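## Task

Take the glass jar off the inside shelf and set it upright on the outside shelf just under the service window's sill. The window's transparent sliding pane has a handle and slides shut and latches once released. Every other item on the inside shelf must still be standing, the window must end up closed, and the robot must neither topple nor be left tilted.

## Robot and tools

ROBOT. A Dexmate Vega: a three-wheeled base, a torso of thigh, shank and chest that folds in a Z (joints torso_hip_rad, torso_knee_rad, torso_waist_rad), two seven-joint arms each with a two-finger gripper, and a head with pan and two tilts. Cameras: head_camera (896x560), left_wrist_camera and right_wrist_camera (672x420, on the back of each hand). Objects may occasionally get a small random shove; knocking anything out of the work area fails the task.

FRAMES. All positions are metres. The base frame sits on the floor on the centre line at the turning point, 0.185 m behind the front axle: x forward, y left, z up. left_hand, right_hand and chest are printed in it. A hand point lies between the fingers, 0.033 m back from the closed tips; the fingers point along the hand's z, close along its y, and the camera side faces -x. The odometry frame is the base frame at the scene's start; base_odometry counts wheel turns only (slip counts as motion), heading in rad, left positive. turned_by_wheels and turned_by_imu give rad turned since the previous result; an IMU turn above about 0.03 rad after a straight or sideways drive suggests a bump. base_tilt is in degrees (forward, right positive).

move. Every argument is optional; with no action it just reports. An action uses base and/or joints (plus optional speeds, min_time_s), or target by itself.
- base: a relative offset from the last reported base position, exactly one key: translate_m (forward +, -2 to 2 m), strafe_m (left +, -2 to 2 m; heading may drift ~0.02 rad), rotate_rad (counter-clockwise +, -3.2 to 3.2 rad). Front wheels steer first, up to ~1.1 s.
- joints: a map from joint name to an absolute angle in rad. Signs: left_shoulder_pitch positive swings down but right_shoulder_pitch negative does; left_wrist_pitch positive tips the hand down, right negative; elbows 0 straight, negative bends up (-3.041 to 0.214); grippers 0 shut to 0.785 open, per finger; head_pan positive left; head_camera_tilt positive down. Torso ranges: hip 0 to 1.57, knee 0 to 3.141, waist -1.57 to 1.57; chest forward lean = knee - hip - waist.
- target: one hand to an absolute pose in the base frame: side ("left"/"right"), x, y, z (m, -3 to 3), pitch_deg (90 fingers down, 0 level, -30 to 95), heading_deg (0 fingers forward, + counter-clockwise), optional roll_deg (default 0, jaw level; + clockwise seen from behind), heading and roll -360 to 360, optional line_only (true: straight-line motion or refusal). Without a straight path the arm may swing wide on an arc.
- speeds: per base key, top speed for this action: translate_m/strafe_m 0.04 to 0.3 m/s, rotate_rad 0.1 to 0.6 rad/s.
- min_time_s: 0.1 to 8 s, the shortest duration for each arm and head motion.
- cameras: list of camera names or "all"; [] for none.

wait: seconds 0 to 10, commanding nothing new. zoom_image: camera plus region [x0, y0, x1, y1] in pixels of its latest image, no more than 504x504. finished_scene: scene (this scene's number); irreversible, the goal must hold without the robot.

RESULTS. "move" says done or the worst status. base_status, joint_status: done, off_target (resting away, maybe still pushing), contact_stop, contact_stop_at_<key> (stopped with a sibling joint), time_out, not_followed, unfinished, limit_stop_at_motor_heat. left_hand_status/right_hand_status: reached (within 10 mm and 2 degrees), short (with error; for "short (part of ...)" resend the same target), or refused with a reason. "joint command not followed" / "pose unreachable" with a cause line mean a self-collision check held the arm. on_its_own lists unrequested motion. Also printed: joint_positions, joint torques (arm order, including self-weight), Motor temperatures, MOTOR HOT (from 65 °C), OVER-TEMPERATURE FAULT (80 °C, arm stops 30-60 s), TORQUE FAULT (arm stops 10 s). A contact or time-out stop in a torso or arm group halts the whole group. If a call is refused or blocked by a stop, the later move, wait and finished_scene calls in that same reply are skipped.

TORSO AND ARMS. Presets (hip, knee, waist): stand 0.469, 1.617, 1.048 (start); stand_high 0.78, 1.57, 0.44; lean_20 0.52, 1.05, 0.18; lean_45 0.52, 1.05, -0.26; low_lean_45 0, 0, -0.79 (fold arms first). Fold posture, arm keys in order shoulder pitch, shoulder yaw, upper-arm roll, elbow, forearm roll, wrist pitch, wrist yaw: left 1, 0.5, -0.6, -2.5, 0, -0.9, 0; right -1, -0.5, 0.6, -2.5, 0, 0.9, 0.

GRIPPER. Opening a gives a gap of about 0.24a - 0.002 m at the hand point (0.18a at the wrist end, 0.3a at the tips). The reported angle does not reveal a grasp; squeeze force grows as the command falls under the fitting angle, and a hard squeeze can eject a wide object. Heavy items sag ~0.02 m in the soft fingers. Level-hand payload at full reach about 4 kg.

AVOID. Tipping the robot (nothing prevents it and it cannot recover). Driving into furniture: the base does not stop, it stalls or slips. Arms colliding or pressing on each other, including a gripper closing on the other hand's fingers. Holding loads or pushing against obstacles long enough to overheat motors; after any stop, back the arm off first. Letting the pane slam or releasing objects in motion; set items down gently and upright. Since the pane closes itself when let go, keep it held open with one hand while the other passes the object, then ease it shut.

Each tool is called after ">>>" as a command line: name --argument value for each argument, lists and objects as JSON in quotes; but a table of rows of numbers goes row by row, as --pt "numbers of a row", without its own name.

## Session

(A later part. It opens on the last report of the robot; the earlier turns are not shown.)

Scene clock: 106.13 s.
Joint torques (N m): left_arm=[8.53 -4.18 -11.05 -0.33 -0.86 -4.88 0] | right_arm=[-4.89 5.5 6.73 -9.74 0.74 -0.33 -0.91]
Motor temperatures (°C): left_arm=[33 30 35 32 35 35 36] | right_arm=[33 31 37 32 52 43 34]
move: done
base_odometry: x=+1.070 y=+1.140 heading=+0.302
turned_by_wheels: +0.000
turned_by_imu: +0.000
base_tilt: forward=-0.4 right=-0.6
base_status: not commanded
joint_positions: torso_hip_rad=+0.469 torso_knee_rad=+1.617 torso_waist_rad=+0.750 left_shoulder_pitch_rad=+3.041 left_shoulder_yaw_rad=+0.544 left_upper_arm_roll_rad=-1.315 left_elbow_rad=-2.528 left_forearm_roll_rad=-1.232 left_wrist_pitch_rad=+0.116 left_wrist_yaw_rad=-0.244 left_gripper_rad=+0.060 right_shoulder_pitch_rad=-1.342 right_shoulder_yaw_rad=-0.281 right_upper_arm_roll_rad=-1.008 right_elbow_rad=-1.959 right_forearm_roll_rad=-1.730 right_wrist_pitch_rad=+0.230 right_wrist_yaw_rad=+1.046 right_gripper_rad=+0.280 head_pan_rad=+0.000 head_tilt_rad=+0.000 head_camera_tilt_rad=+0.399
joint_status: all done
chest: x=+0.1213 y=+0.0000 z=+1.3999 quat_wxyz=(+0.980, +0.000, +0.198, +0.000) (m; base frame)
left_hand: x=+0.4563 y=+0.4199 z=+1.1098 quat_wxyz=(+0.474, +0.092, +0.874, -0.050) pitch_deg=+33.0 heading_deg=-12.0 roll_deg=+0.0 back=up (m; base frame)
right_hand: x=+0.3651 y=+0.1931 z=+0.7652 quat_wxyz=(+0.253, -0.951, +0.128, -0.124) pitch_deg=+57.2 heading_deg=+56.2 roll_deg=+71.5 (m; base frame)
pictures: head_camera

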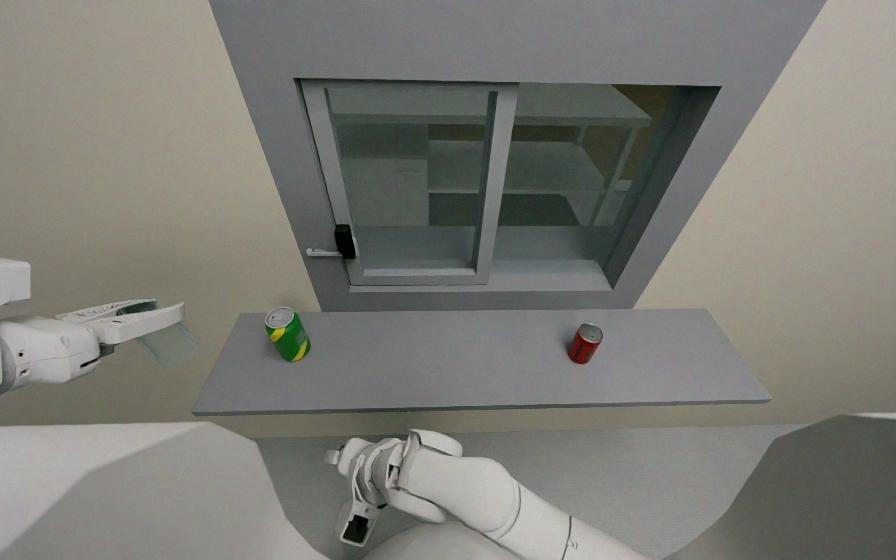

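>>> move --joints '{"right_shoulder_pitch_rad":-2.506,"right_shoulder_yaw_rad":-0.267,"right_upper_arm_roll_rad":0.302,"right_elbow_rad":-2.143,"right_forearm_roll_rad":0.471,"right_wrist_pitch_rad":0.697,"right_wrist_yaw_rad":0.389}' --cameras '["head_camera"]'

>>> wait --seconds 0.4 --cameras '[]'

>>> move --target '{"side":"right","x":0.52,"y":0.0,"z":1.07,"pitch_deg":0,"heading_deg":15,"roll_deg":0,"line_only":true}' --cameras '["head_camera"]'

Scene clock: 115.27 s.
Joint torques (N m): left_arm=[7.17 -3.32 -11.18 -1.3 -0.86 -4.49 -0.03] | right_arm=[-14.43 -1.07 11.54 -7.66 0.75 4.32 -0.09]
Motor temperatures (°C): left_arm=[33 30 35 32 35 35 36] | right_arm=[32 31 35 32 49 42 34]
move: done
base_odometry: x=+1.070 y=+1.140 heading=+0.302
turned_by_wheels: +0.000
turned_by_imu: +0.000
base_tilt: forward=-0.3 right=-0.6
base_status: not commanded
joint_positions: torso_hip_rad=+0.469 torso_knee_rad=+1.617 torso_waist_rad=+0.750 left_shoulder_pitch_rad=+3.041 left_shoulder_yaw_rad=+0.544 left_upper_arm_roll_rad=-1.315 left_elbow_rad=-2.528 left_forearm_roll_rad=-1.232 left_wrist_pitch_rad=+0.116 left_wrist_yaw_rad=-0.244 left_gripper_rad=+0.060 right_shoulder_pitch_rad=-2.503 right_shoulder_yaw_rad=-0.267 right_upper_arm_roll_rad=+0.298 right_elbow_rad=-2.142 right_forearm_roll_rad=+0.466 right_wrist_pitch_rad=+0.695 right_wrist_yaw_rad=+0.391 right_gripper_rad=+0.280 head_pan_rad=+0.000 head_tilt_rad=+0.000 head_camera_tilt_rad=+0.399
joint_status: all done
chest: x=+0.1213 y=+0.0000 z=+1.3999 quat_wxyz=(+0.980, +0.000, +0.198, +0.000) (m; base frame)
left_hand: x=+0.4563 y=+0.4199 z=+1.1098 quat_wxyz=(+0.474, +0.092, +0.874, -0.050) pitch_deg=+33.0 heading_deg=-12.0 roll_deg=+0.0 back=up (m; base frame)
right_hand: x=+0.4203 y=-0.2777 z=+1.0689 quat_wxyz=(+0.701, -0.094, +0.701, +0.094) pitch_deg=+0.0 heading_deg=+15.2 roll_deg=+0.0 back=up (m; base frame)
pictures: head_camera

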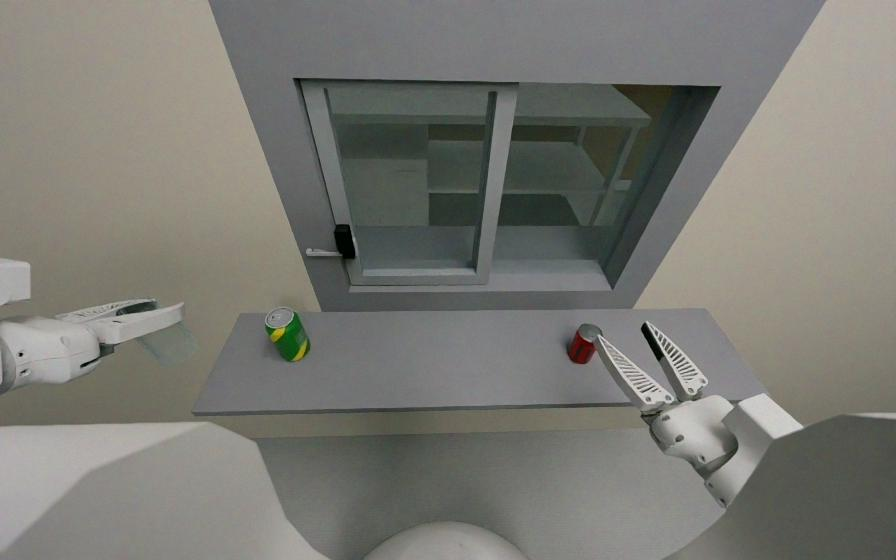

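Scene clock: 115.67 s.
Joint torques (N m): left_arm=[8.6 -3.57 -10.95 0.59 -0.87 -4.61 -0.12] | right_arm=[-14.99 0.36 11.65 -7.64 0.84 4.53 -0.06]
Motor temperatures (°C): left_arm=[33 30 35 32 35 35 36] | right_arm=[32 31 35 32 49 42 34]
base_odometry: x=+1.070 y=+1.140 heading=+0.302
turned_by_wheels: +0.000
turned_by_imu: +0.000
base_tilt: forward=-0.4 right=-0.5
base_status: not commanded
joint_positions: torso_hip_rad=+0.469 torso_knee_rad=+1.617 torso_waist_rad=+0.750 left_shoulder_pitch_rad=+3.041 left_shoulder_yaw_rad=+0.544 left_upper_arm_roll_rad=-1.315 left_elbow_rad=-2.528 left_forearm_roll_rad=-1.232 left_wrist_pitch_rad=+0.116 left_wrist_yaw_rad=-0.244 left_gripper_rad=+0.060 right_shoulder_pitch_rad=-2.505 right_shoulder_yaw_rad=-0.267 right_upper_arm_roll_rad=+0.300 right_elbow_rad=-2.142 right_forearm_roll_rad=+0.469 right_wrist_pitch_rad=+0.696 right_wrist_yaw_rad=+0.390 right_gripper_rad=+0.280 head_pan_rad=+0.000 head_tilt_rad=+0.000 head_camera_tilt_rad=+0.399
joint_status: all done
chest: x=+0.1213 y=+0.0000 z=+1.3999 quat_wxyz=(+0.980, +0.000, +0.198, +0.000) (m; base frame)
left_hand: x=+0.4563 y=+0.4199 z=+1.1098 quat_wxyz=(+0.474, +0.092, +0.874, -0.050) pitch_deg=+33.0 heading_deg=-12.0 roll_deg=+0.0 back=up (m; base frame)
right_hand: x=+0.4202 y=-0.2793 z=+1.0693 quat_wxyz=(+0.701, -0.093, +0.701, +0.093) pitch_deg=+0.0 heading_deg=+15.1 roll_deg=+0.0 back=up (m; base frame)
wait: 0.40 s; at rest by 0.27 s
pictures: none
No camera images: "cameras" was empty.

Scene clock: 115.97 s.
Joint torques (N m): left_arm=[8.85 -3.67 -11.17 -1.11 -0.9 -4.14 -0.02] | right_arm=[-14.12 -0.6 11.81 -7.05 0.87 4.5 -0.24]
Motor temperatures (°C): left_arm=[33 30 35 32 35 35 36] | right_arm=[32 31 35 32 49 42 34]
move: refused
base_odometry: x=+1.070 y=+1.140 heading=+0.302
turned_by_wheels: +0.000
turned_by_imu: +0.000
base_tilt: forward=-0.5 right=-0.6
base_status: not commanded
joint_positions: torso_hip_rad=+0.469 torso_knee_rad=+1.617 torso_waist_rad=+0.750 left_shoulder_pitch_rad=+3.041 left_shoulder_yaw_rad=+0.544 left_upper_arm_roll_rad=-1.315 left_elbow_rad=-2.528 left_forearm_roll_rad=-1.232 left_wrist_pitch_rad=+0.116 left_wrist_yaw_rad=-0.244 left_gripper_rad=+0.060 right_shoulder_pitch_rad=-2.505 right_shoulder_yaw_rad=-0.267 right_upper_arm_roll_rad=+0.301 right_elbow_rad=-2.143 right_forearm_roll_rad=+0.470 right_wrist_pitch_rad=+0.696 right_wrist_yaw_rad=+0.389 right_gripper_rad=+0.280 head_pan_rad=+0.000 head_tilt_rad=+0.000 head_camera_tilt_rad=+0.399
joint_status: not commanded
chest: x=+0.1213 y=+0.0000 z=+1.3999 quat_wxyz=(+0.980, +0.000, +0.198, +0.000) (m; base frame)
left_hand: x=+0.4563 y=+0.4199 z=+1.1098 quat_wxyz=(+0.474, +0.092, +0.874, -0.050) pitch_deg=+33.0 heading_deg=-12.0 roll_deg=+0.0 back=up (m; base frame)
right_hand: x=+0.4202 y=-0.2799 z=+1.0695 quat_wxyz=(+0.701, -0.092, +0.701, +0.092) pitch_deg=+0.0 heading_deg=+15.0 roll_deg=+0.0 back=up (m; base frame)
right_hand_status: refused: you asked line_only, and the move would not run on a straight line (the straight line was blocked) but on a checked arc of 3.6 s: over the whole arc the hand travels 0.31 m to end 0.30 m from its start, up to 0.04 m off the straight line; right_wrist_yaw_rad turns most, 1.05 rad; on the way or at its end the hand turns up to 8 deg from its attitude at the start. Nothing moved.
pictures: head_camera

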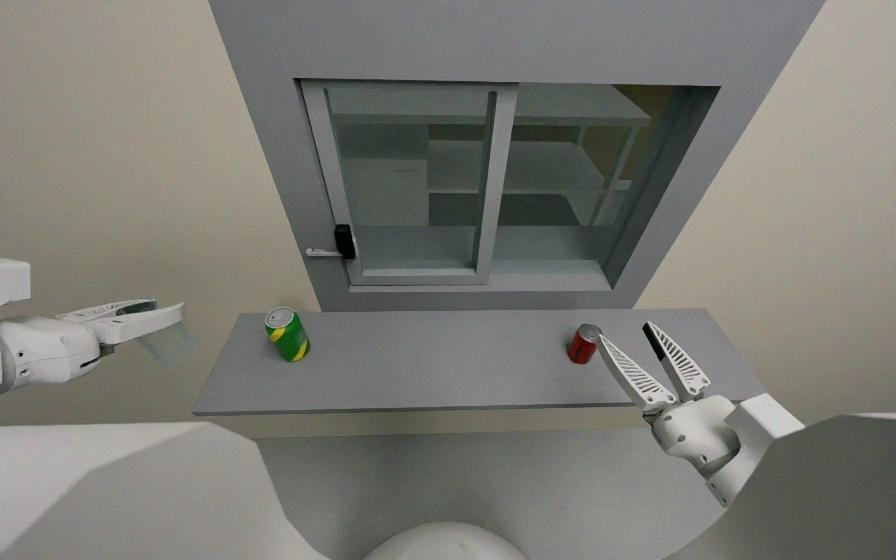

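Short, tame arc: accept.

>>> move --target '{"side":"right","x":0.52,"y":0.0,"z":1.07,"pitch_deg":0,"heading_deg":15,"roll_deg":0}' --cameras '[]'

>>> wait --seconds 0.4 --cameras '[]'

>>> move --target '{"side":"right","x":0.575,"y":0.175,"z":1.064,"pitch_deg":0,"heading_deg":15,"roll_deg":0,"line_only":true}' --cameras '["head_camera","right_wrist_camera"]'

Scene clock: 121.47 s.
Joint torques (N m): left_arm=[7.78 -4.59 -11.14 -0.88 -0.87 -4.86 -0.06] | right_arm=[9.4 -3.41 -4.77 -10.1 -1.36 3.21 -0.12]
Motor temperatures (°C): left_arm=[33 30 35 32 35 35 36] | right_arm=[32 31 35 32 47 42 34]
move: done
base_odometry: x=+1.070 y=+1.140 heading=+0.302
turned_by_wheels: +0.000
turned_by_imu: +0.000
base_tilt: forward=-0.6 right=-0.5
base_status: not commanded
joint_positions: torso_hip_rad=+0.469 torso_knee_rad=+1.617 torso_waist_rad=+0.750 left_shoulder_pitch_rad=+3.041 left_shoulder_yaw_rad=+0.544 left_upper_arm_roll_rad=-1.315 left_elbow_rad=-2.528 left_forearm_roll_rad=-1.232 left_wrist_pitch_rad=+0.116 left_wrist_yaw_rad=-0.244 left_gripper_rad=+0.060 right_shoulder_pitch_rad=-1.803 right_shoulder_yaw_rad=-0.601 right_upper_arm_roll_rad=-0.735 right_elbow_rad=-2.310 right_forearm_roll_rad=-0.054 right_wrist_pitch_rad=+0.101 right_wrist_yaw_rad=-0.655 right_gripper_rad=+0.280 head_pan_rad=+0.000 head_tilt_rad=+0.000 head_camera_tilt_rad=+0.399
joint_status: not commanded
chest: x=+0.1213 y=+0.0000 z=+1.3999 quat_wxyz=(+0.980, +0.000, +0.198, +0.000) (m; base frame)
left_hand: x=+0.4563 y=+0.4199 z=+1.1098 quat_wxyz=(+0.474, +0.092, +0.874, -0.050) pitch_deg=+33.0 heading_deg=-12.0 roll_deg=+0.0 back=up (m; base frame)
right_hand: x=+0.5202 y=-0.0007 z=+1.0691 quat_wxyz=(+0.700, -0.092, +0.702, +0.093) pitch_deg=+0.1 heading_deg=+15.0 roll_deg=+0.1 back=up (m; base frame)
right_hand_status: reached (checked arc [the straight line was blocked; over the whole arc the hand travels 0.32 m to end 0.30 m from its start, up to 0.04 m off the straight line; right_wrist_yaw_rad turns most, 1.05 rad; on the way or at its end the hand turns up to 8 deg from its attitude at the start], planned for 3.6 s): 1 mm and 0.1 deg off.
pictures: none
No camera images: "cameras" was empty.

Scene clock: 121.87 s.
Joint torques (N m): left_arm=[8.45 -3.95 -11.12 -0.76 -0.92 -4.14 0.08] | right_arm=[8.93 -1.55 -4.24 -10.01 -1.4 2.05 -0.14]
Motor temperatures (°C): left_arm=[33 30 35 32 35 35 36] | right_arm=[32 31 34 32 47 41 34]
base_odometry: x=+1.070 y=+1.140 heading=+0.302
turned_by_wheels: +0.000
turned_by_imu: +0.000
base_tilt: forward=-0.4 right=-0.7
base_status: not commanded
joint_positions: torso_hip_rad=+0.469 torso_knee_rad=+1.617 torso_waist_rad=+0.750 left_shoulder_pitch_rad=+3.041 left_shoulder_yaw_rad=+0.544 left_upper_arm_roll_rad=-1.315 left_elbow_rad=-2.528 left_forearm_roll_rad=-1.232 left_wrist_pitch_rad=+0.116 left_wrist_yaw_rad=-0.244 left_gripper_rad=+0.060 right_shoulder_pitch_rad=-1.802 right_shoulder_yaw_rad=-0.602 right_upper_arm_roll_rad=-0.737 right_elbow_rad=-2.310 right_forearm_roll_rad=-0.055 right_wrist_pitch_rad=+0.100 right_wrist_yaw_rad=-0.657 right_gripper_rad=+0.280 head_pan_rad=+0.000 head_tilt_rad=+0.000 head_camera_tilt_rad=+0.399
joint_status: not commanded
chest: x=+0.1213 y=+0.0000 z=+1.3999 quat_wxyz=(+0.980, +0.000, +0.198, +0.000) (m; base frame)
left_hand: x=+0.4563 y=+0.4199 z=+1.1098 quat_wxyz=(+0.474, +0.092, +0.874, -0.050) pitch_deg=+33.0 heading_deg=-12.0 roll_deg=+0.0 back=up (m; base frame)
right_hand: x=+0.5200 y=-0.0004 z=+1.0693 quat_wxyz=(+0.701, -0.092, +0.702, +0.092) pitch_deg=+0.1 heading_deg=+15.0 roll_deg=+0.0 back=up (m; base frame)
right_hand_status: reached (checked arc [the straight line was blocked; over the whole arc the hand travels 0.32 m to end 0.30 m from its start, up to 0.04 m off the straight line; right_wrist_yaw_rad turns most, 1.05 rad; on the way or at its end the hand turns up to 8 deg from its attitude at the start], planned for 3.6 s): 1 mm and 0.1 deg off.
wait: 0.40 s; at rest by 0.27 s
pictures: none
No camera images: "cameras" was empty.

Scene clock: 122.17 s.
Joint torques (N m): left_arm=[9.16 -3.74 -11.12 -0.88 -0.85 -3.98 -0.03] | right_arm=[8.2 -1.28 -4.49 -9.89 -1.52 2.88 -0.22]
Motor temperatures (°C): left_arm=[33 30 35 32 35 35 36] | right_arm=[32 31 34 32 47 41 34]
move: refused
base_odometry: x=+1.070 y=+1.140 heading=+0.302
turned_by_wheels: +0.000
turned_by_imu: +0.000
base_tilt: forward=-0.2 right=-0.4
base_status: not commanded
joint_positions: torso_hip_rad=+0.469 torso_knee_rad=+1.617 torso_waist_rad=+0.750 left_shoulder_pitch_rad=+3.041 left_shoulder_yaw_rad=+0.544 left_upper_arm_roll_rad=-1.315 left_elbow_rad=-2.528 left_forearm_roll_rad=-1.232 left_wrist_pitch_rad=+0.116 left_wrist_yaw_rad=-0.244 left_gripper_rad=+0.060 right_shoulder_pitch_rad=-1.801 right_shoulder_yaw_rad=-0.603 right_upper_arm_roll_rad=-0.738 right_elbow_rad=-2.311 right_forearm_roll_rad=-0.056 right_wrist_pitch_rad=+0.099 right_wrist_yaw_rad=-0.658 right_gripper_rad=+0.280 head_pan_rad=+0.000 head_tilt_rad=+0.000 head_camera_tilt_rad=+0.399
joint_status: not commanded
chest: x=+0.1213 y=+0.0000 z=+1.3999 quat_wxyz=(+0.980, +0.000, +0.198, +0.000) (m; base frame)
left_hand: x=+0.4563 y=+0.4199 z=+1.1098 quat_wxyz=(+0.474, +0.092, +0.874, -0.050) pitch_deg=+33.0 heading_deg=-12.0 roll_deg=+0.0 back=up (m; base frame)
right_hand: x=+0.5200 y=-0.0003 z=+1.0694 quat_wxyz=(+0.701, -0.092, +0.701, +0.092) pitch_deg=+0.1 heading_deg=+15.0 roll_deg=+0.0 back=up (m; base frame)
right_hand_status: refused: you asked line_only, and the move would not run on a straight line (the straight line was blocked) but on a checked arc of 2.6 s: over the whole arc the hand travels 0.19 m to end 0.18 m from its start, up to 0.03 m off the straight line; right_shoulder_pitch_rad turns most, 0.70 rad; on the way or at its end the hand turns up to 5 deg from its attitude at the start. Nothing moved.
pictures: head_camera, right_wrist_camera

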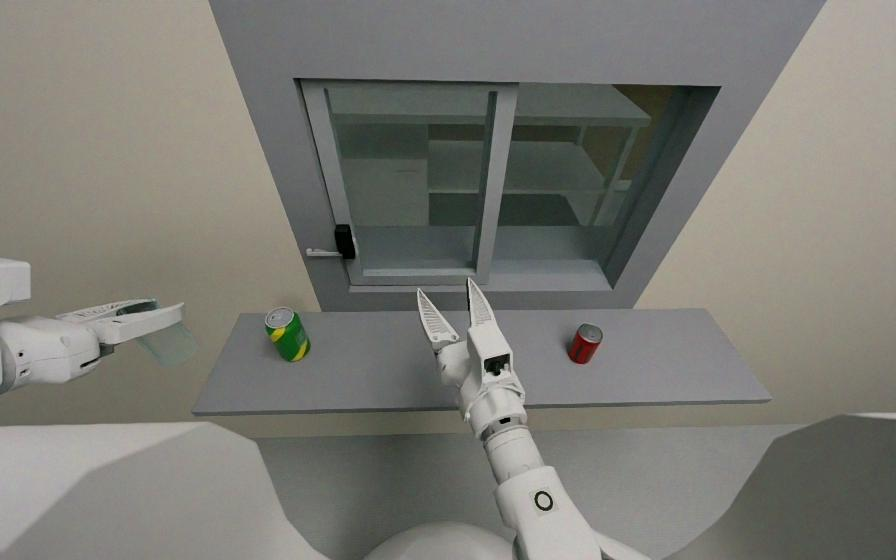

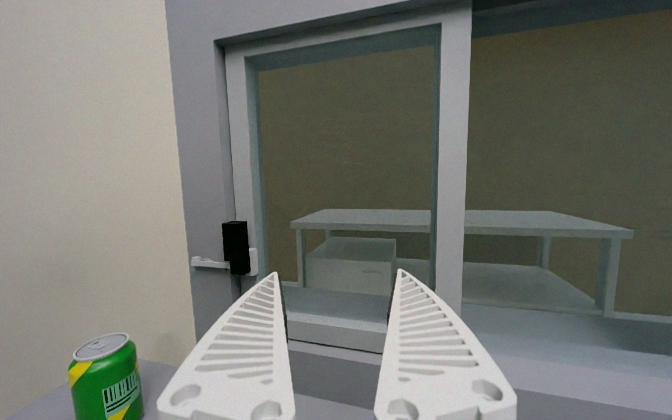

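>>> move --target '{"side":"right","x":0.575,"y":0.175,"z":1.064,"pitch_deg":0,"heading_deg":15,"roll_deg":0}' --cameras '["head_camera","right_wrist_camera"]'

>>> wait --seconds 0.4 --cameras '["right_wrist_camera"]'

Scene clock: 126.57 s.
Joint torques (N m): left_arm=[8.22 -4.71 -11.25 -1.08 -0.89 -4.06 -0.16] | right_arm=[15.31 7.41 -2.29 -7.28 -1.44 2.47 -0.01]
Motor temperatures (°C): left_arm=[33 30 35 31 35 35 36] | right_arm=[32 31 34 32 46 41 34]
move: done
base_odometry: x=+1.070 y=+1.140 heading=+0.302
turned_by_wheels: +0.000
turned_by_imu: +0.000
base_tilt: forward=-0.1 right=-0.6
base_status: not commanded
joint_positions: torso_hip_rad=+0.469 torso_knee_rad=+1.617 torso_waist_rad=+0.750 left_shoulder_pitch_rad=+3.041 left_shoulder_yaw_rad=+0.544 left_upper_arm_roll_rad=-1.315 left_elbow_rad=-2.528 left_forearm_roll_rad=-1.232 left_wrist_pitch_rad=+0.116 left_wrist_yaw_rad=-0.244 left_gripper_rad=+0.060 right_shoulder_pitch_rad=-1.105 right_shoulder_yaw_rad=-0.256 right_upper_arm_roll_rad=-1.327 right_elbow_rad=-1.896 right_forearm_roll_rad=+0.130 right_wrist_pitch_rad=-0.091 right_wrist_yaw_rad=-1.084 right_gripper_rad=+0.280 head_pan_rad=+0.000 head_tilt_rad=+0.000 head_camera_tilt_rad=+0.399
joint_status: not commanded
chest: x=+0.1213 y=+0.0000 z=+1.3999 quat_wxyz=(+0.980, +0.000, +0.198, +0.000) (m; base frame)
left_hand: x=+0.4563 y=+0.4199 z=+1.1098 quat_wxyz=(+0.474, +0.092, +0.874, -0.050) pitch_deg=+33.0 heading_deg=-12.0 roll_deg=+0.0 back=up (m; base frame)
right_hand: x=+0.5749 y=+0.1736 z=+1.0632 quat_wxyz=(+0.700, -0.091, +0.702, +0.093) pitch_deg=+0.1 heading_deg=+14.9 roll_deg=+0.1 back=up (m; base frame)
right_hand_status: reached (checked arc [the straight line was blocked; over the whole arc the hand travels 0.19 m to end 0.18 m from its start, up to 0.03 m off the straight line; right_shoulder_pitch_rad turns most, 0.70 rad; on the way or at its end the hand turns up to 5 deg from its attitude at the start], planned for 2.5 s): 2 mm and 0.2 deg off.
pictures: head_camera, right_wrist_camera

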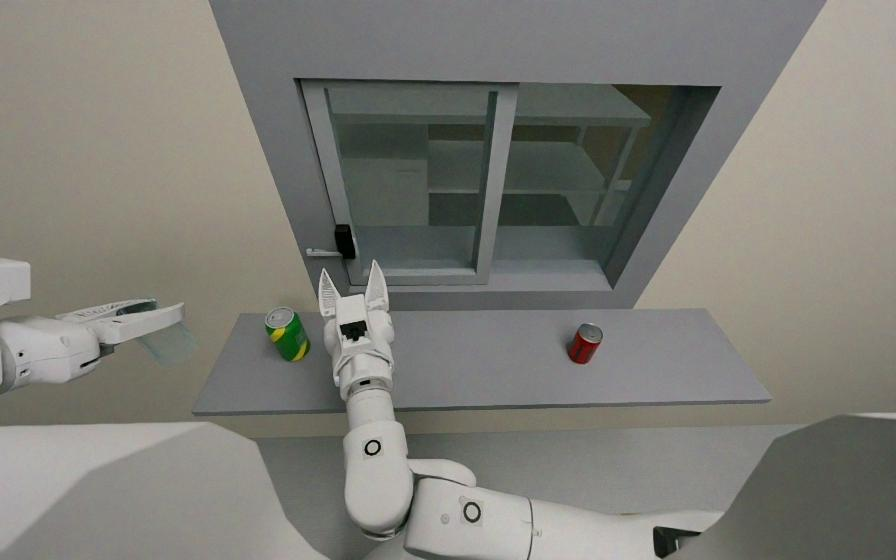

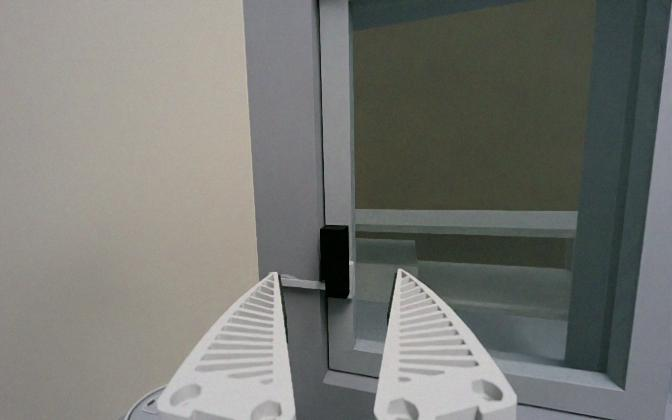

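Scene clock: 126.97 s.
Joint torques (N m): left_arm=[9.06 -3.94 -10.91 -1.23 -0.85 -4.13 -0.15] | right_arm=[15.36 7.25 -2.55 -7.14 -1.49 2.76 -0.01]
Motor temperatures (°C): left_arm=[33 30 35 31 35 35 36] | right_arm=[32 31 34 32 46 41 34]
base_odometry: x=+1.070 y=+1.140 heading=+0.302
turned_by_wheels: +0.000
turned_by_imu: +0.000
base_tilt: forward=-0.2 right=-0.7
base_status: not commanded
joint_positions: torso_hip_rad=+0.469 torso_knee_rad=+1.617 torso_waist_rad=+0.750 left_shoulder_pitch_rad=+3.041 left_shoulder_yaw_rad=+0.544 left_upper_arm_roll_rad=-1.315 left_elbow_rad=-2.528 left_forearm_roll_rad=-1.232 left_wrist_pitch_rad=+0.116 left_wrist_yaw_rad=-0.244 left_gripper_rad=+0.060 right_shoulder_pitch_rad=-1.102 right_shoulder_yaw_rad=-0.255 right_upper_arm_roll_rad=-1.329 right_elbow_rad=-1.894 right_forearm_roll_rad=+0.131 right_wrist_pitch_rad=-0.092 right_wrist_yaw_rad=-1.086 right_gripper_rad=+0.280 head_pan_rad=+0.000 head_tilt_rad=+0.000 head_camera_tilt_rad=+0.399
joint_status: not commanded
chest: x=+0.1213 y=+0.0000 z=+1.3999 quat_wxyz=(+0.980, +0.000, +0.198, +0.000) (m; base frame)
left_hand: x=+0.4563 y=+0.4199 z=+1.1098 quat_wxyz=(+0.474, +0.092, +0.874, -0.050) pitch_deg=+33.0 heading_deg=-12.0 roll_deg=+0.0 back=up (m; base frame)
right_hand: x=+0.5750 y=+0.1744 z=+1.0635 quat_wxyz=(+0.701, -0.092, +0.701, +0.092) pitch_deg=+0.1 heading_deg=+15.0 roll_deg=+0.0 back=up (m; base frame)
right_hand_status: reached (checked arc [the straight line was blocked; over the whole arc the hand travels 0.19 m to end 0.18 m from its start, up to 0.03 m off the straight line; right_shoulder_pitch_rad turns most, 0.70 rad; on the way or at its end the hand turns up to 5 deg from its attitude at the start], planned for 2.5 s): 1 mm and 0.1 deg off.
wait: 0.40 s; at rest by 0.27 s
pictures: right_wrist_camera

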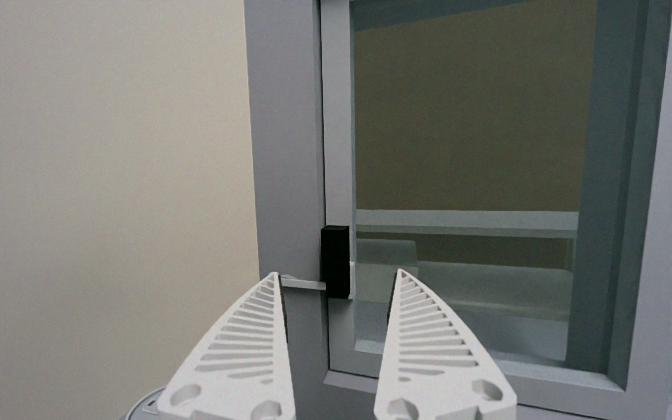

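>>> move --target '{"side":"right","x":0.64,"y":0.1925,"z":1.063,"pitch_deg":0,"heading_deg":15,"roll_deg":0,"line_only":true}' --cameras '["right_wrist_camera"]'

>>> wait --seconds 0.4 --cameras '[]'

>>> move --target '{"side":"right","x":0.678,"y":0.203,"z":1.063,"pitch_deg":0,"heading_deg":15,"roll_deg":0,"line_only":true}' --cameras '["head_camera","right_wrist_camera"]'

Scene clock: 129.47 s.
Joint torques (N m): left_arm=[8.5 -4.68 -10.94 -0.93 -0.88 -4.1 -0.19] | right_arm=[19.04 6.21 10.99 -7.34 -1.48 3.73 0.22]
Motor temperatures (°C): left_arm=[33 30 35 31 35 35 36] | right_arm=[32 31 34 32 46 41 34]
move: done
base_odometry: x=+1.070 y=+1.140 heading=+0.302
turned_by_wheels: +0.000
turned_by_imu: +0.000
base_tilt: forward=-0.2 right=-0.6
base_status: not commanded
joint_positions: torso_hip_rad=+0.469 torso_knee_rad=+1.617 torso_waist_rad=+0.750 left_shoulder_pitch_rad=+3.041 left_shoulder_yaw_rad=+0.544 left_upper_arm_roll_rad=-1.315 left_elbow_rad=-2.528 left_forearm_roll_rad=-1.232 left_wrist_pitch_rad=+0.116 left_wrist_yaw_rad=-0.244 left_gripper_rad=+0.060 right_shoulder_pitch_rad=-1.006 right_shoulder_yaw_rad=-0.158 right_upper_arm_roll_rad=-1.257 right_elbow_rad=-1.734 right_forearm_roll_rad=+0.207 right_wrist_pitch_rad=-0.064 right_wrist_yaw_rad=-1.006 right_gripper_rad=+0.280 head_pan_rad=+0.000 head_tilt_rad=+0.000 head_camera_tilt_rad=+0.399
joint_status: not commanded
chest: x=+0.1213 y=+0.0000 z=+1.3999 quat_wxyz=(+0.980, +0.000, +0.198, +0.000) (m; base frame)
left_hand: x=+0.4563 y=+0.4199 z=+1.1098 quat_wxyz=(+0.474, +0.092, +0.874, -0.050) pitch_deg=+33.0 heading_deg=-12.0 roll_deg=+0.0 back=up (m; base frame)
right_hand: x=+0.6379 y=+0.1922 z=+1.0624 quat_wxyz=(+0.701, -0.093, +0.701, +0.092) pitch_deg=+0.1 heading_deg=+15.0 roll_deg=+0.0 back=up (m; base frame)
right_hand_status: reached (straight line, planned for 0.9 s): 2 mm and 0.1 deg off.
pictures: right_wrist_camera

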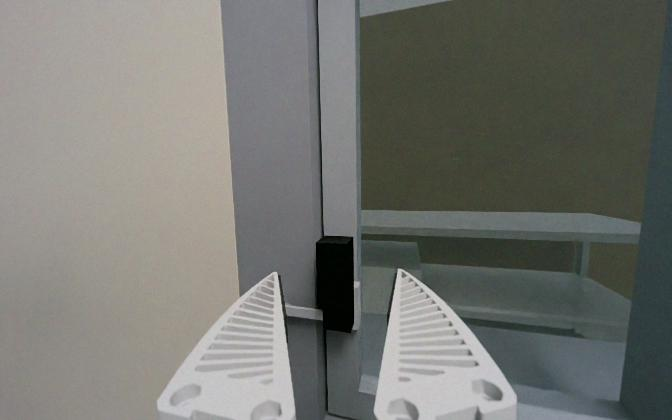

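Scene clock: 129.87 s.
Joint torques (N m): left_arm=[8.78 -4.03 -10.97 -0.76 -0.97 -3.81 0.06] | right_arm=[18.22 6.81 10.57 -7.64 -1.37 2.6 -0.09]
Motor temperatures (°C): left_arm=[33 30 36 31 35 35 36] | right_arm=[32 31 34 32 46 41 34]
base_odometry: x=+1.070 y=+1.140 heading=+0.302
turned_by_wheels: +0.000
turned_by_imu: +0.000
base_tilt: forward=-0.3 right=-0.5
base_status: not commanded
joint_positions: torso_hip_rad=+0.469 torso_knee_rad=+1.617 torso_waist_rad=+0.750 left_shoulder_pitch_rad=+3.041 left_shoulder_yaw_rad=+0.544 left_upper_arm_roll_rad=-1.315 left_elbow_rad=-2.528 left_forearm_roll_rad=-1.232 left_wrist_pitch_rad=+0.116 left_wrist_yaw_rad=-0.244 left_gripper_rad=+0.060 right_shoulder_pitch_rad=-1.005 right_shoulder_yaw_rad=-0.156 right_upper_arm_roll_rad=-1.256 right_elbow_rad=-1.731 right_forearm_roll_rad=+0.209 right_wrist_pitch_rad=-0.064 right_wrist_yaw_rad=-1.004 right_gripper_rad=+0.280 head_pan_rad=+0.000 head_tilt_rad=+0.000 head_camera_tilt_rad=+0.399
joint_status: not commanded
chest: x=+0.1213 y=+0.0000 z=+1.3999 quat_wxyz=(+0.980, +0.000, +0.198, +0.000) (m; base frame)
left_hand: x=+0.4563 y=+0.4199 z=+1.1098 quat_wxyz=(+0.474, +0.092, +0.874, -0.050) pitch_deg=+33.0 heading_deg=-12.0 roll_deg=+0.0 back=up (m; base frame)
right_hand: x=+0.6389 y=+0.1924 z=+1.0624 quat_wxyz=(+0.701, -0.093, +0.701, +0.092) pitch_deg=+0.1 heading_deg=+15.0 roll_deg=+0.0 back=up (m; base frame)
right_hand_status: reached (straight line, planned for 0.9 s): 1 mm and 0.1 deg off.
wait: 0.40 s; at rest by 0.27 s
pictures: none
No camera images: "cameras" was empty.

Scene clock: 131.77 s.
Joint torques (N m): left_arm=[7.75 -4.54 -11.17 -1.46 -0.92 -4.82 -0.13] | right_arm=[18.65 8.86 10.84 -6.32 -1.33 2.91 0.23]
Motor temperatures (°C): left_arm=[33 30 36 31 35 35 36] | right_arm=[32 31 33 32 45 41 34]
move: done
base_odometry: x=+1.070 y=+1.140 heading=+0.302
turned_by_wheels: +0.000
turned_by_imu: +0.000
base_tilt: forward=-0.4 right=-0.5
base_status: not commanded
joint_positions: torso_hip_rad=+0.469 torso_knee_rad=+1.617 torso_waist_rad=+0.750 left_shoulder_pitch_rad=+3.041 left_shoulder_yaw_rad=+0.544 left_upper_arm_roll_rad=-1.315 left_elbow_rad=-2.528 left_forearm_roll_rad=-1.232 left_wrist_pitch_rad=+0.116 left_wrist_yaw_rad=-0.244 left_gripper_rad=+0.060 right_shoulder_pitch_rad=-0.944 right_shoulder_yaw_rad=-0.092 right_upper_arm_roll_rad=-1.218 right_elbow_rad=-1.614 right_forearm_roll_rad=+0.247 right_wrist_pitch_rad=-0.036 right_wrist_yaw_rad=-0.955 right_gripper_rad=+0.280 head_pan_rad=+0.000 head_tilt_rad=+0.000 head_camera_tilt_rad=+0.399
joint_status: not commanded
chest: x=+0.1214 y=+0.0000 z=+1.3999 quat_wxyz=(+0.980, +0.000, +0.198, +0.000) (m; base frame)
left_hand: x=+0.4563 y=+0.4199 z=+1.1098 quat_wxyz=(+0.474, +0.092, +0.874, -0.050) pitch_deg=+33.0 heading_deg=-12.0 roll_deg=+0.0 back=up (m; base frame)
right_hand: x=+0.6763 y=+0.2028 z=+1.0623 quat_wxyz=(+0.701, -0.093, +0.701, +0.092) pitch_deg=+0.1 heading_deg=+15.0 roll_deg=+0.0 back=up (m; base frame)
right_hand_status: reached (straight line, planned for 0.7 s): 2 mm and 0.1 deg off.
pictures: head_camera, right_wrist_camera

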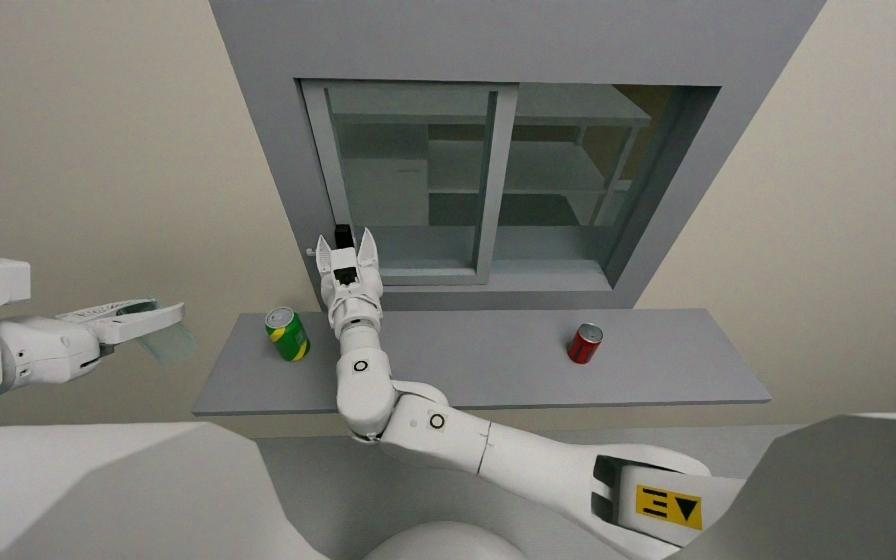

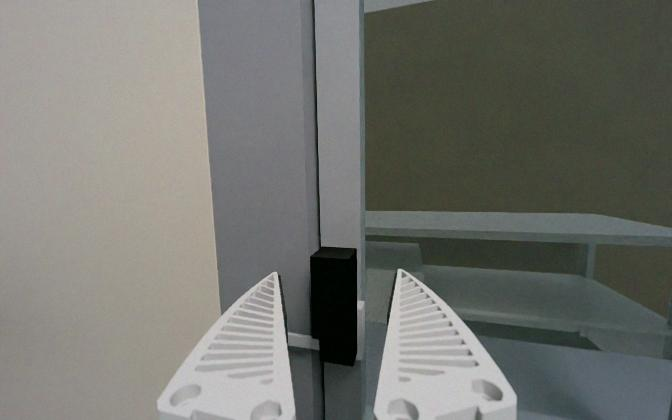

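>>> move --joints '{"right_gripper_rad": 0.05}' --cameras '["right_wrist_camera"]'

>>> wait --seconds 0.4 --cameras '[]'

>>> move --target '{"side":"right","x":0.678,"y":0.199,"z":1.060,"pitch_deg":0,"heading_deg":15,"roll_deg":18,"line_only":true}' --cameras '["right_wrist_camera"]'

>>> wait --seconds 0.4 --cameras '[]'

>>> move --target '{"side":"right","x":0.678,"y":0.188,"z":1.057,"pitch_deg":0,"heading_deg":15,"roll_deg":35,"line_only":true}' --cameras '["right_wrist_camera","head_camera"]'

Scene clock: 133.37 s.
Joint torques (N m): left_arm=[8.02 -3.64 -11.1 -0.8 -0.9 -4.3 -0.02] | right_arm=[18.44 7.15 10.33 -6.57 -1.23 2.74 0.06]
Motor temperatures (°C): left_arm=[33 30 36 31 35 35 36] | right_arm=[32 31 33 32 45 41 34]
move: done
base_odometry: x=+1.070 y=+1.140 heading=+0.302
turned_by_wheels: +0.000
turned_by_imu: +0.000
base_tilt: forward=-0.3 right=-0.7
base_status: not commanded
joint_positions: torso_hip_rad=+0.469 torso_knee_rad=+1.617 torso_waist_rad=+0.750 left_shoulder_pitch_rad=+3.041 left_shoulder_yaw_rad=+0.544 left_upper_arm_roll_rad=-1.315 left_elbow_rad=-2.528 left_forearm_roll_rad=-1.232 left_wrist_pitch_rad=+0.116 left_wrist_yaw_rad=-0.244 left_gripper_rad=+0.060 right_shoulder_pitch_rad=-0.942 right_shoulder_yaw_rad=-0.090 right_upper_arm_roll_rad=-1.217 right_elbow_rad=-1.609 right_forearm_roll_rad=+0.248 right_wrist_pitch_rad=-0.035 right_wrist_yaw_rad=-0.953 right_gripper_rad=+0.050 head_pan_rad=+0.000 head_tilt_rad=+0.000 head_camera_tilt_rad=+0.399
joint_status: all done
chest: x=+0.1214 y=+0.0000 z=+1.3999 quat_wxyz=(+0.980, +0.000, +0.198, +0.000) (m; base frame)
left_hand: x=+0.4563 y=+0.4199 z=+1.1098 quat_wxyz=(+0.474, +0.092, +0.874, -0.050) pitch_deg=+33.0 heading_deg=-12.0 roll_deg=+0.0 back=up (m; base frame)
right_hand: x=+0.6777 y=+0.2031 z=+1.0624 quat_wxyz=(+0.701, -0.093, +0.701, +0.092) pitch_deg=+0.1 heading_deg=+15.0 roll_deg=+0.0 back=up (m; base frame)
pictures: right_wrist_camera

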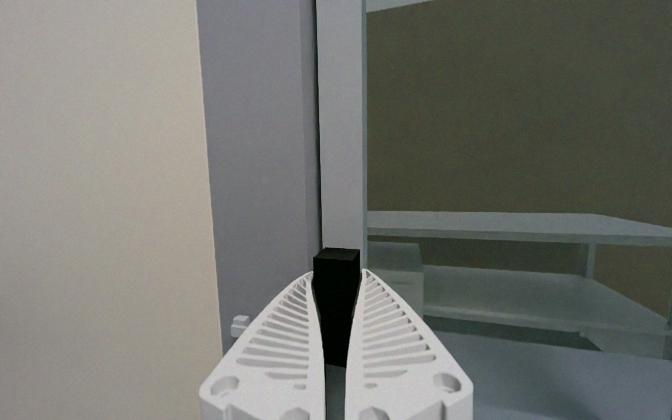

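Scene clock: 133.77 s.
Joint torques (N m): left_arm=[8.69 -4.53 -11.42 -0.42 -0.94 -4.62 -0.01] | right_arm=[19.49 7.35 9.92 -6.68 -1.16 2.9 0.16]
Motor temperatures (°C): left_arm=[33 30 36 31 35 35 36] | right_arm=[32 31 33 32 45 41 34]
base_odometry: x=+1.070 y=+1.140 heading=+0.302
turned_by_wheels: +0.000
turned_by_imu: +0.000
base_tilt: forward=-0.5 right=-0.6
base_status: not commanded
joint_positions: torso_hip_rad=+0.469 torso_knee_rad=+1.617 torso_waist_rad=+0.750 left_shoulder_pitch_rad=+3.041 left_shoulder_yaw_rad=+0.544 left_upper_arm_roll_rad=-1.315 left_elbow_rad=-2.528 left_forearm_roll_rad=-1.232 left_wrist_pitch_rad=+0.116 left_wrist_yaw_rad=-0.244 left_gripper_rad=+0.060 right_shoulder_pitch_rad=-0.942 right_shoulder_yaw_rad=-0.090 right_upper_arm_roll_rad=-1.217 right_elbow_rad=-1.609 right_forearm_roll_rad=+0.248 right_wrist_pitch_rad=-0.035 right_wrist_yaw_rad=-0.953 right_gripper_rad=+0.050 head_pan_rad=+0.000 head_tilt_rad=+0.000 head_camera_tilt_rad=+0.399
joint_status: all done
chest: x=+0.1214 y=+0.0000 z=+1.3999 quat_wxyz=(+0.980, +0.000, +0.198, +0.000) (m; base frame)
left_hand: x=+0.4563 y=+0.4199 z=+1.1098 quat_wxyz=(+0.474, +0.092, +0.874, -0.050) pitch_deg=+33.0 heading_deg=-12.0 roll_deg=+0.0 back=up (m; base frame)
right_hand: x=+0.6777 y=+0.2031 z=+1.0624 quat_wxyz=(+0.701, -0.093, +0.701, +0.092) pitch_deg=+0.1 heading_deg=+15.0 roll_deg=+0.0 back=up (m; base frame)
wait: 0.40 s; at rest by 0.27 s
pictures: none
No camera images: "cameras" was empty.

Scene clock: 136.37 s.
Joint torques (N m): left_arm=[8.29 -5.01 -11.01 -1.14 -0.89 -4.83 -0.16] | right_arm=[3.36 7.96 8.94 -6.55 -1.14 2.99 0.96]
Motor temperatures (°C): left_arm=[33 30 36 31 35 35 36] | right_arm=[32 31 33 32 45 41 34]
move: done
base_odometry: x=+1.070 y=+1.140 heading=+0.302
turned_by_wheels: +0.000
turned_by_imu: +0.000
base_tilt: forward=-0.4 right=-0.6
base_status: not commanded
joint_positions: torso_hip_rad=+0.469 torso_knee_rad=+1.617 torso_waist_rad=+0.750 left_shoulder_pitch_rad=+3.041 left_shoulder_yaw_rad=+0.544 left_upper_arm_roll_rad=-1.315 left_elbow_rad=-2.528 left_forearm_roll_rad=-1.232 left_wrist_pitch_rad=+0.116 left_wrist_yaw_rad=-0.244 left_gripper_rad=+0.060 right_shoulder_pitch_rad=-1.008 right_shoulder_yaw_rad=-0.057 right_upper_arm_roll_rad=-1.162 right_elbow_rad=-1.543 right_forearm_roll_rad=+0.372 right_wrist_pitch_rad=+0.253 right_wrist_yaw_rad=-0.864 right_gripper_rad=+0.050 head_pan_rad=+0.000 head_tilt_rad=+0.000 head_camera_tilt_rad=+0.399
joint_status: not commanded
chest: x=+0.1214 y=+0.0000 z=+1.3999 quat_wxyz=(+0.980, +0.000, +0.198, +0.000) (m; base frame)
left_hand: x=+0.4563 y=+0.4199 z=+1.1098 quat_wxyz=(+0.474, +0.092, +0.874, -0.050) pitch_deg=+33.0 heading_deg=-12.0 roll_deg=+0.0 back=up (m; base frame)
right_hand: x=+0.6779 y=+0.1993 z=+1.0599 quat_wxyz=(+0.678, +0.016, +0.707, +0.199) pitch_deg=+0.0 heading_deg=+15.0 roll_deg=+17.7 back=up (m; base frame)
right_hand_status: reached (straight line, planned for 1.3 s): 0 mm and 0.3 deg off.
pictures: right_wrist_camera

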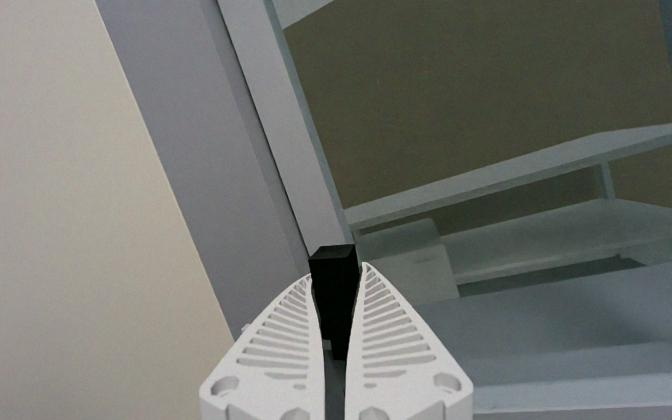

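Scene clock: 136.77 s.
Joint torques (N m): left_arm=[8.24 -4.33 -11.05 -0.31 -0.89 -4.77 0.07] | right_arm=[2.74 8.2 9.66 -7.35 -1.13 2.18 0.82]
Motor temperatures (°C): left_arm=[33 30 36 31 35 35 36] | right_arm=[32 31 33 32 45 41 34]
base_odometry: x=+1.070 y=+1.140 heading=+0.302
turned_by_wheels: +0.000
turned_by_imu: +0.000
base_tilt: forward=-0.4 right=-0.5
base_status: not commanded
joint_positions: torso_hip_rad=+0.469 torso_knee_rad=+1.617 torso_waist_rad=+0.750 left_shoulder_pitch_rad=+3.041 left_shoulder_yaw_rad=+0.544 left_upper_arm_roll_rad=-1.315 left_elbow_rad=-2.528 left_forearm_roll_rad=-1.232 left_wrist_pitch_rad=+0.116 left_wrist_yaw_rad=-0.244 left_gripper_rad=+0.060 right_shoulder_pitch_rad=-1.009 right_shoulder_yaw_rad=-0.057 right_upper_arm_roll_rad=-1.162 right_elbow_rad=-1.542 right_forearm_roll_rad=+0.374 right_wrist_pitch_rad=+0.255 right_wrist_yaw_rad=-0.864 right_gripper_rad=+0.050 head_pan_rad=+0.000 head_tilt_rad=+0.000 head_camera_tilt_rad=+0.399
joint_status: not commanded
chest: x=+0.1214 y=+0.0000 z=+1.3999 quat_wxyz=(+0.980, +0.000, +0.198, +0.000) (m; base frame)
left_hand: x=+0.4563 y=+0.4199 z=+1.1098 quat_wxyz=(+0.474, +0.092, +0.874, -0.050) pitch_deg=+33.0 heading_deg=-12.0 roll_deg=+0.0 back=up (m; base frame)
right_hand: x=+0.6779 y=+0.1992 z=+1.0599 quat_wxyz=(+0.678, +0.017, +0.707, +0.200) pitch_deg=+0.0 heading_deg=+15.0 roll_deg=+17.9 back=up (m; base frame)
right_hand_status: reached (straight line, planned for 1.3 s): 0 mm and 0.1 deg off.
wait: 0.40 s; at rest by 0.27 s
pictures: none
No camera images: "cameras" was empty.

Scene clock: 139.13 s.
Joint torques (N m): left_arm=[8.26 -4.32 -11.27 -1.14 -0.88 -4.3 0.06] | right_arm=[0.65 5.25 9.2 -6.19 -0.65 2.45 0.56]
Motor temperatures (°C): left_arm=[33 30 36 31 35 35 36] | right_arm=[31 31 33 32 44 41 34]
move: done
base_odometry: x=+1.070 y=+1.140 heading=+0.302
turned_by_wheels: +0.000
turned_by_imu: +0.000
base_tilt: forward=-0.4 right=-0.5
base_status: not commanded
joint_positions: torso_hip_rad=+0.469 torso_knee_rad=+1.617 torso_waist_rad=+0.750 left_shoulder_pitch_rad=+3.041 left_shoulder_yaw_rad=+0.544 left_upper_arm_roll_rad=-1.315 left_elbow_rad=-2.528 left_forearm_roll_rad=-1.232 left_wrist_pitch_rad=+0.116 left_wrist_yaw_rad=-0.244 left_gripper_rad=+0.060 right_shoulder_pitch_rad=-1.072 right_shoulder_yaw_rad=-0.036 right_upper_arm_roll_rad=-1.114 right_elbow_rad=-1.511 right_forearm_roll_rad=+0.547 right_wrist_pitch_rad=+0.481 right_wrist_yaw_rad=-0.724 right_gripper_rad=+0.050 head_pan_rad=+0.000 head_tilt_rad=+0.000 head_camera_tilt_rad=+0.399
joint_status: not commanded
chest: x=+0.1214 y=+0.0000 z=+1.3999 quat_wxyz=(+0.980, +0.000, +0.198, +0.000) (m; base frame)
left_hand: x=+0.4563 y=+0.4199 z=+1.1098 quat_wxyz=(+0.474, +0.092, +0.874, -0.050) pitch_deg=+33.0 heading_deg=-12.0 roll_deg=+0.0 back=up (m; base frame)
right_hand: x=+0.6778 y=+0.1887 z=+1.0571 quat_wxyz=(+0.642, +0.120, +0.697, +0.297) pitch_deg=+0.0 heading_deg=+15.1 roll_deg=+34.6 back=up (m; base frame)
right_hand_status: reached (straight line, planned for 1.1 s): 1 mm and 0.4 deg off.
pictures: head_camera, right_wrist_camera

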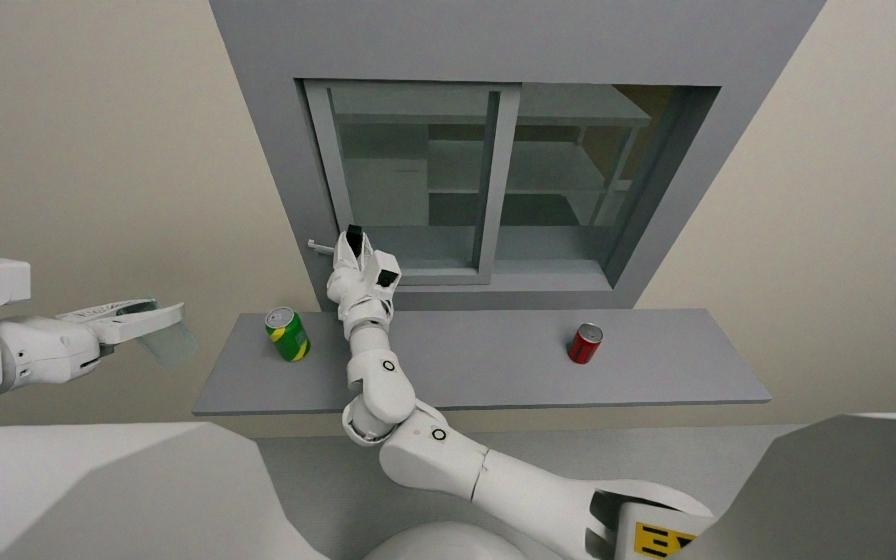

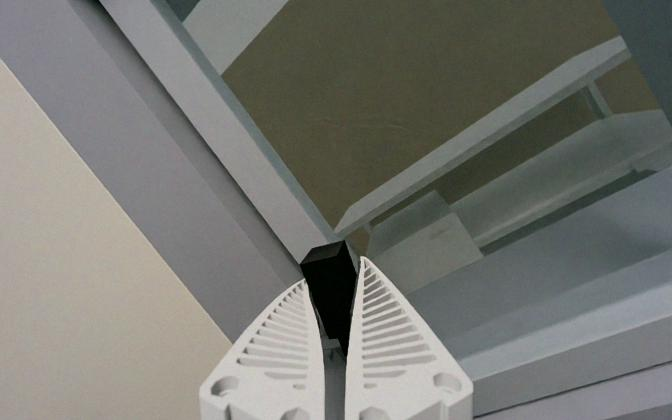

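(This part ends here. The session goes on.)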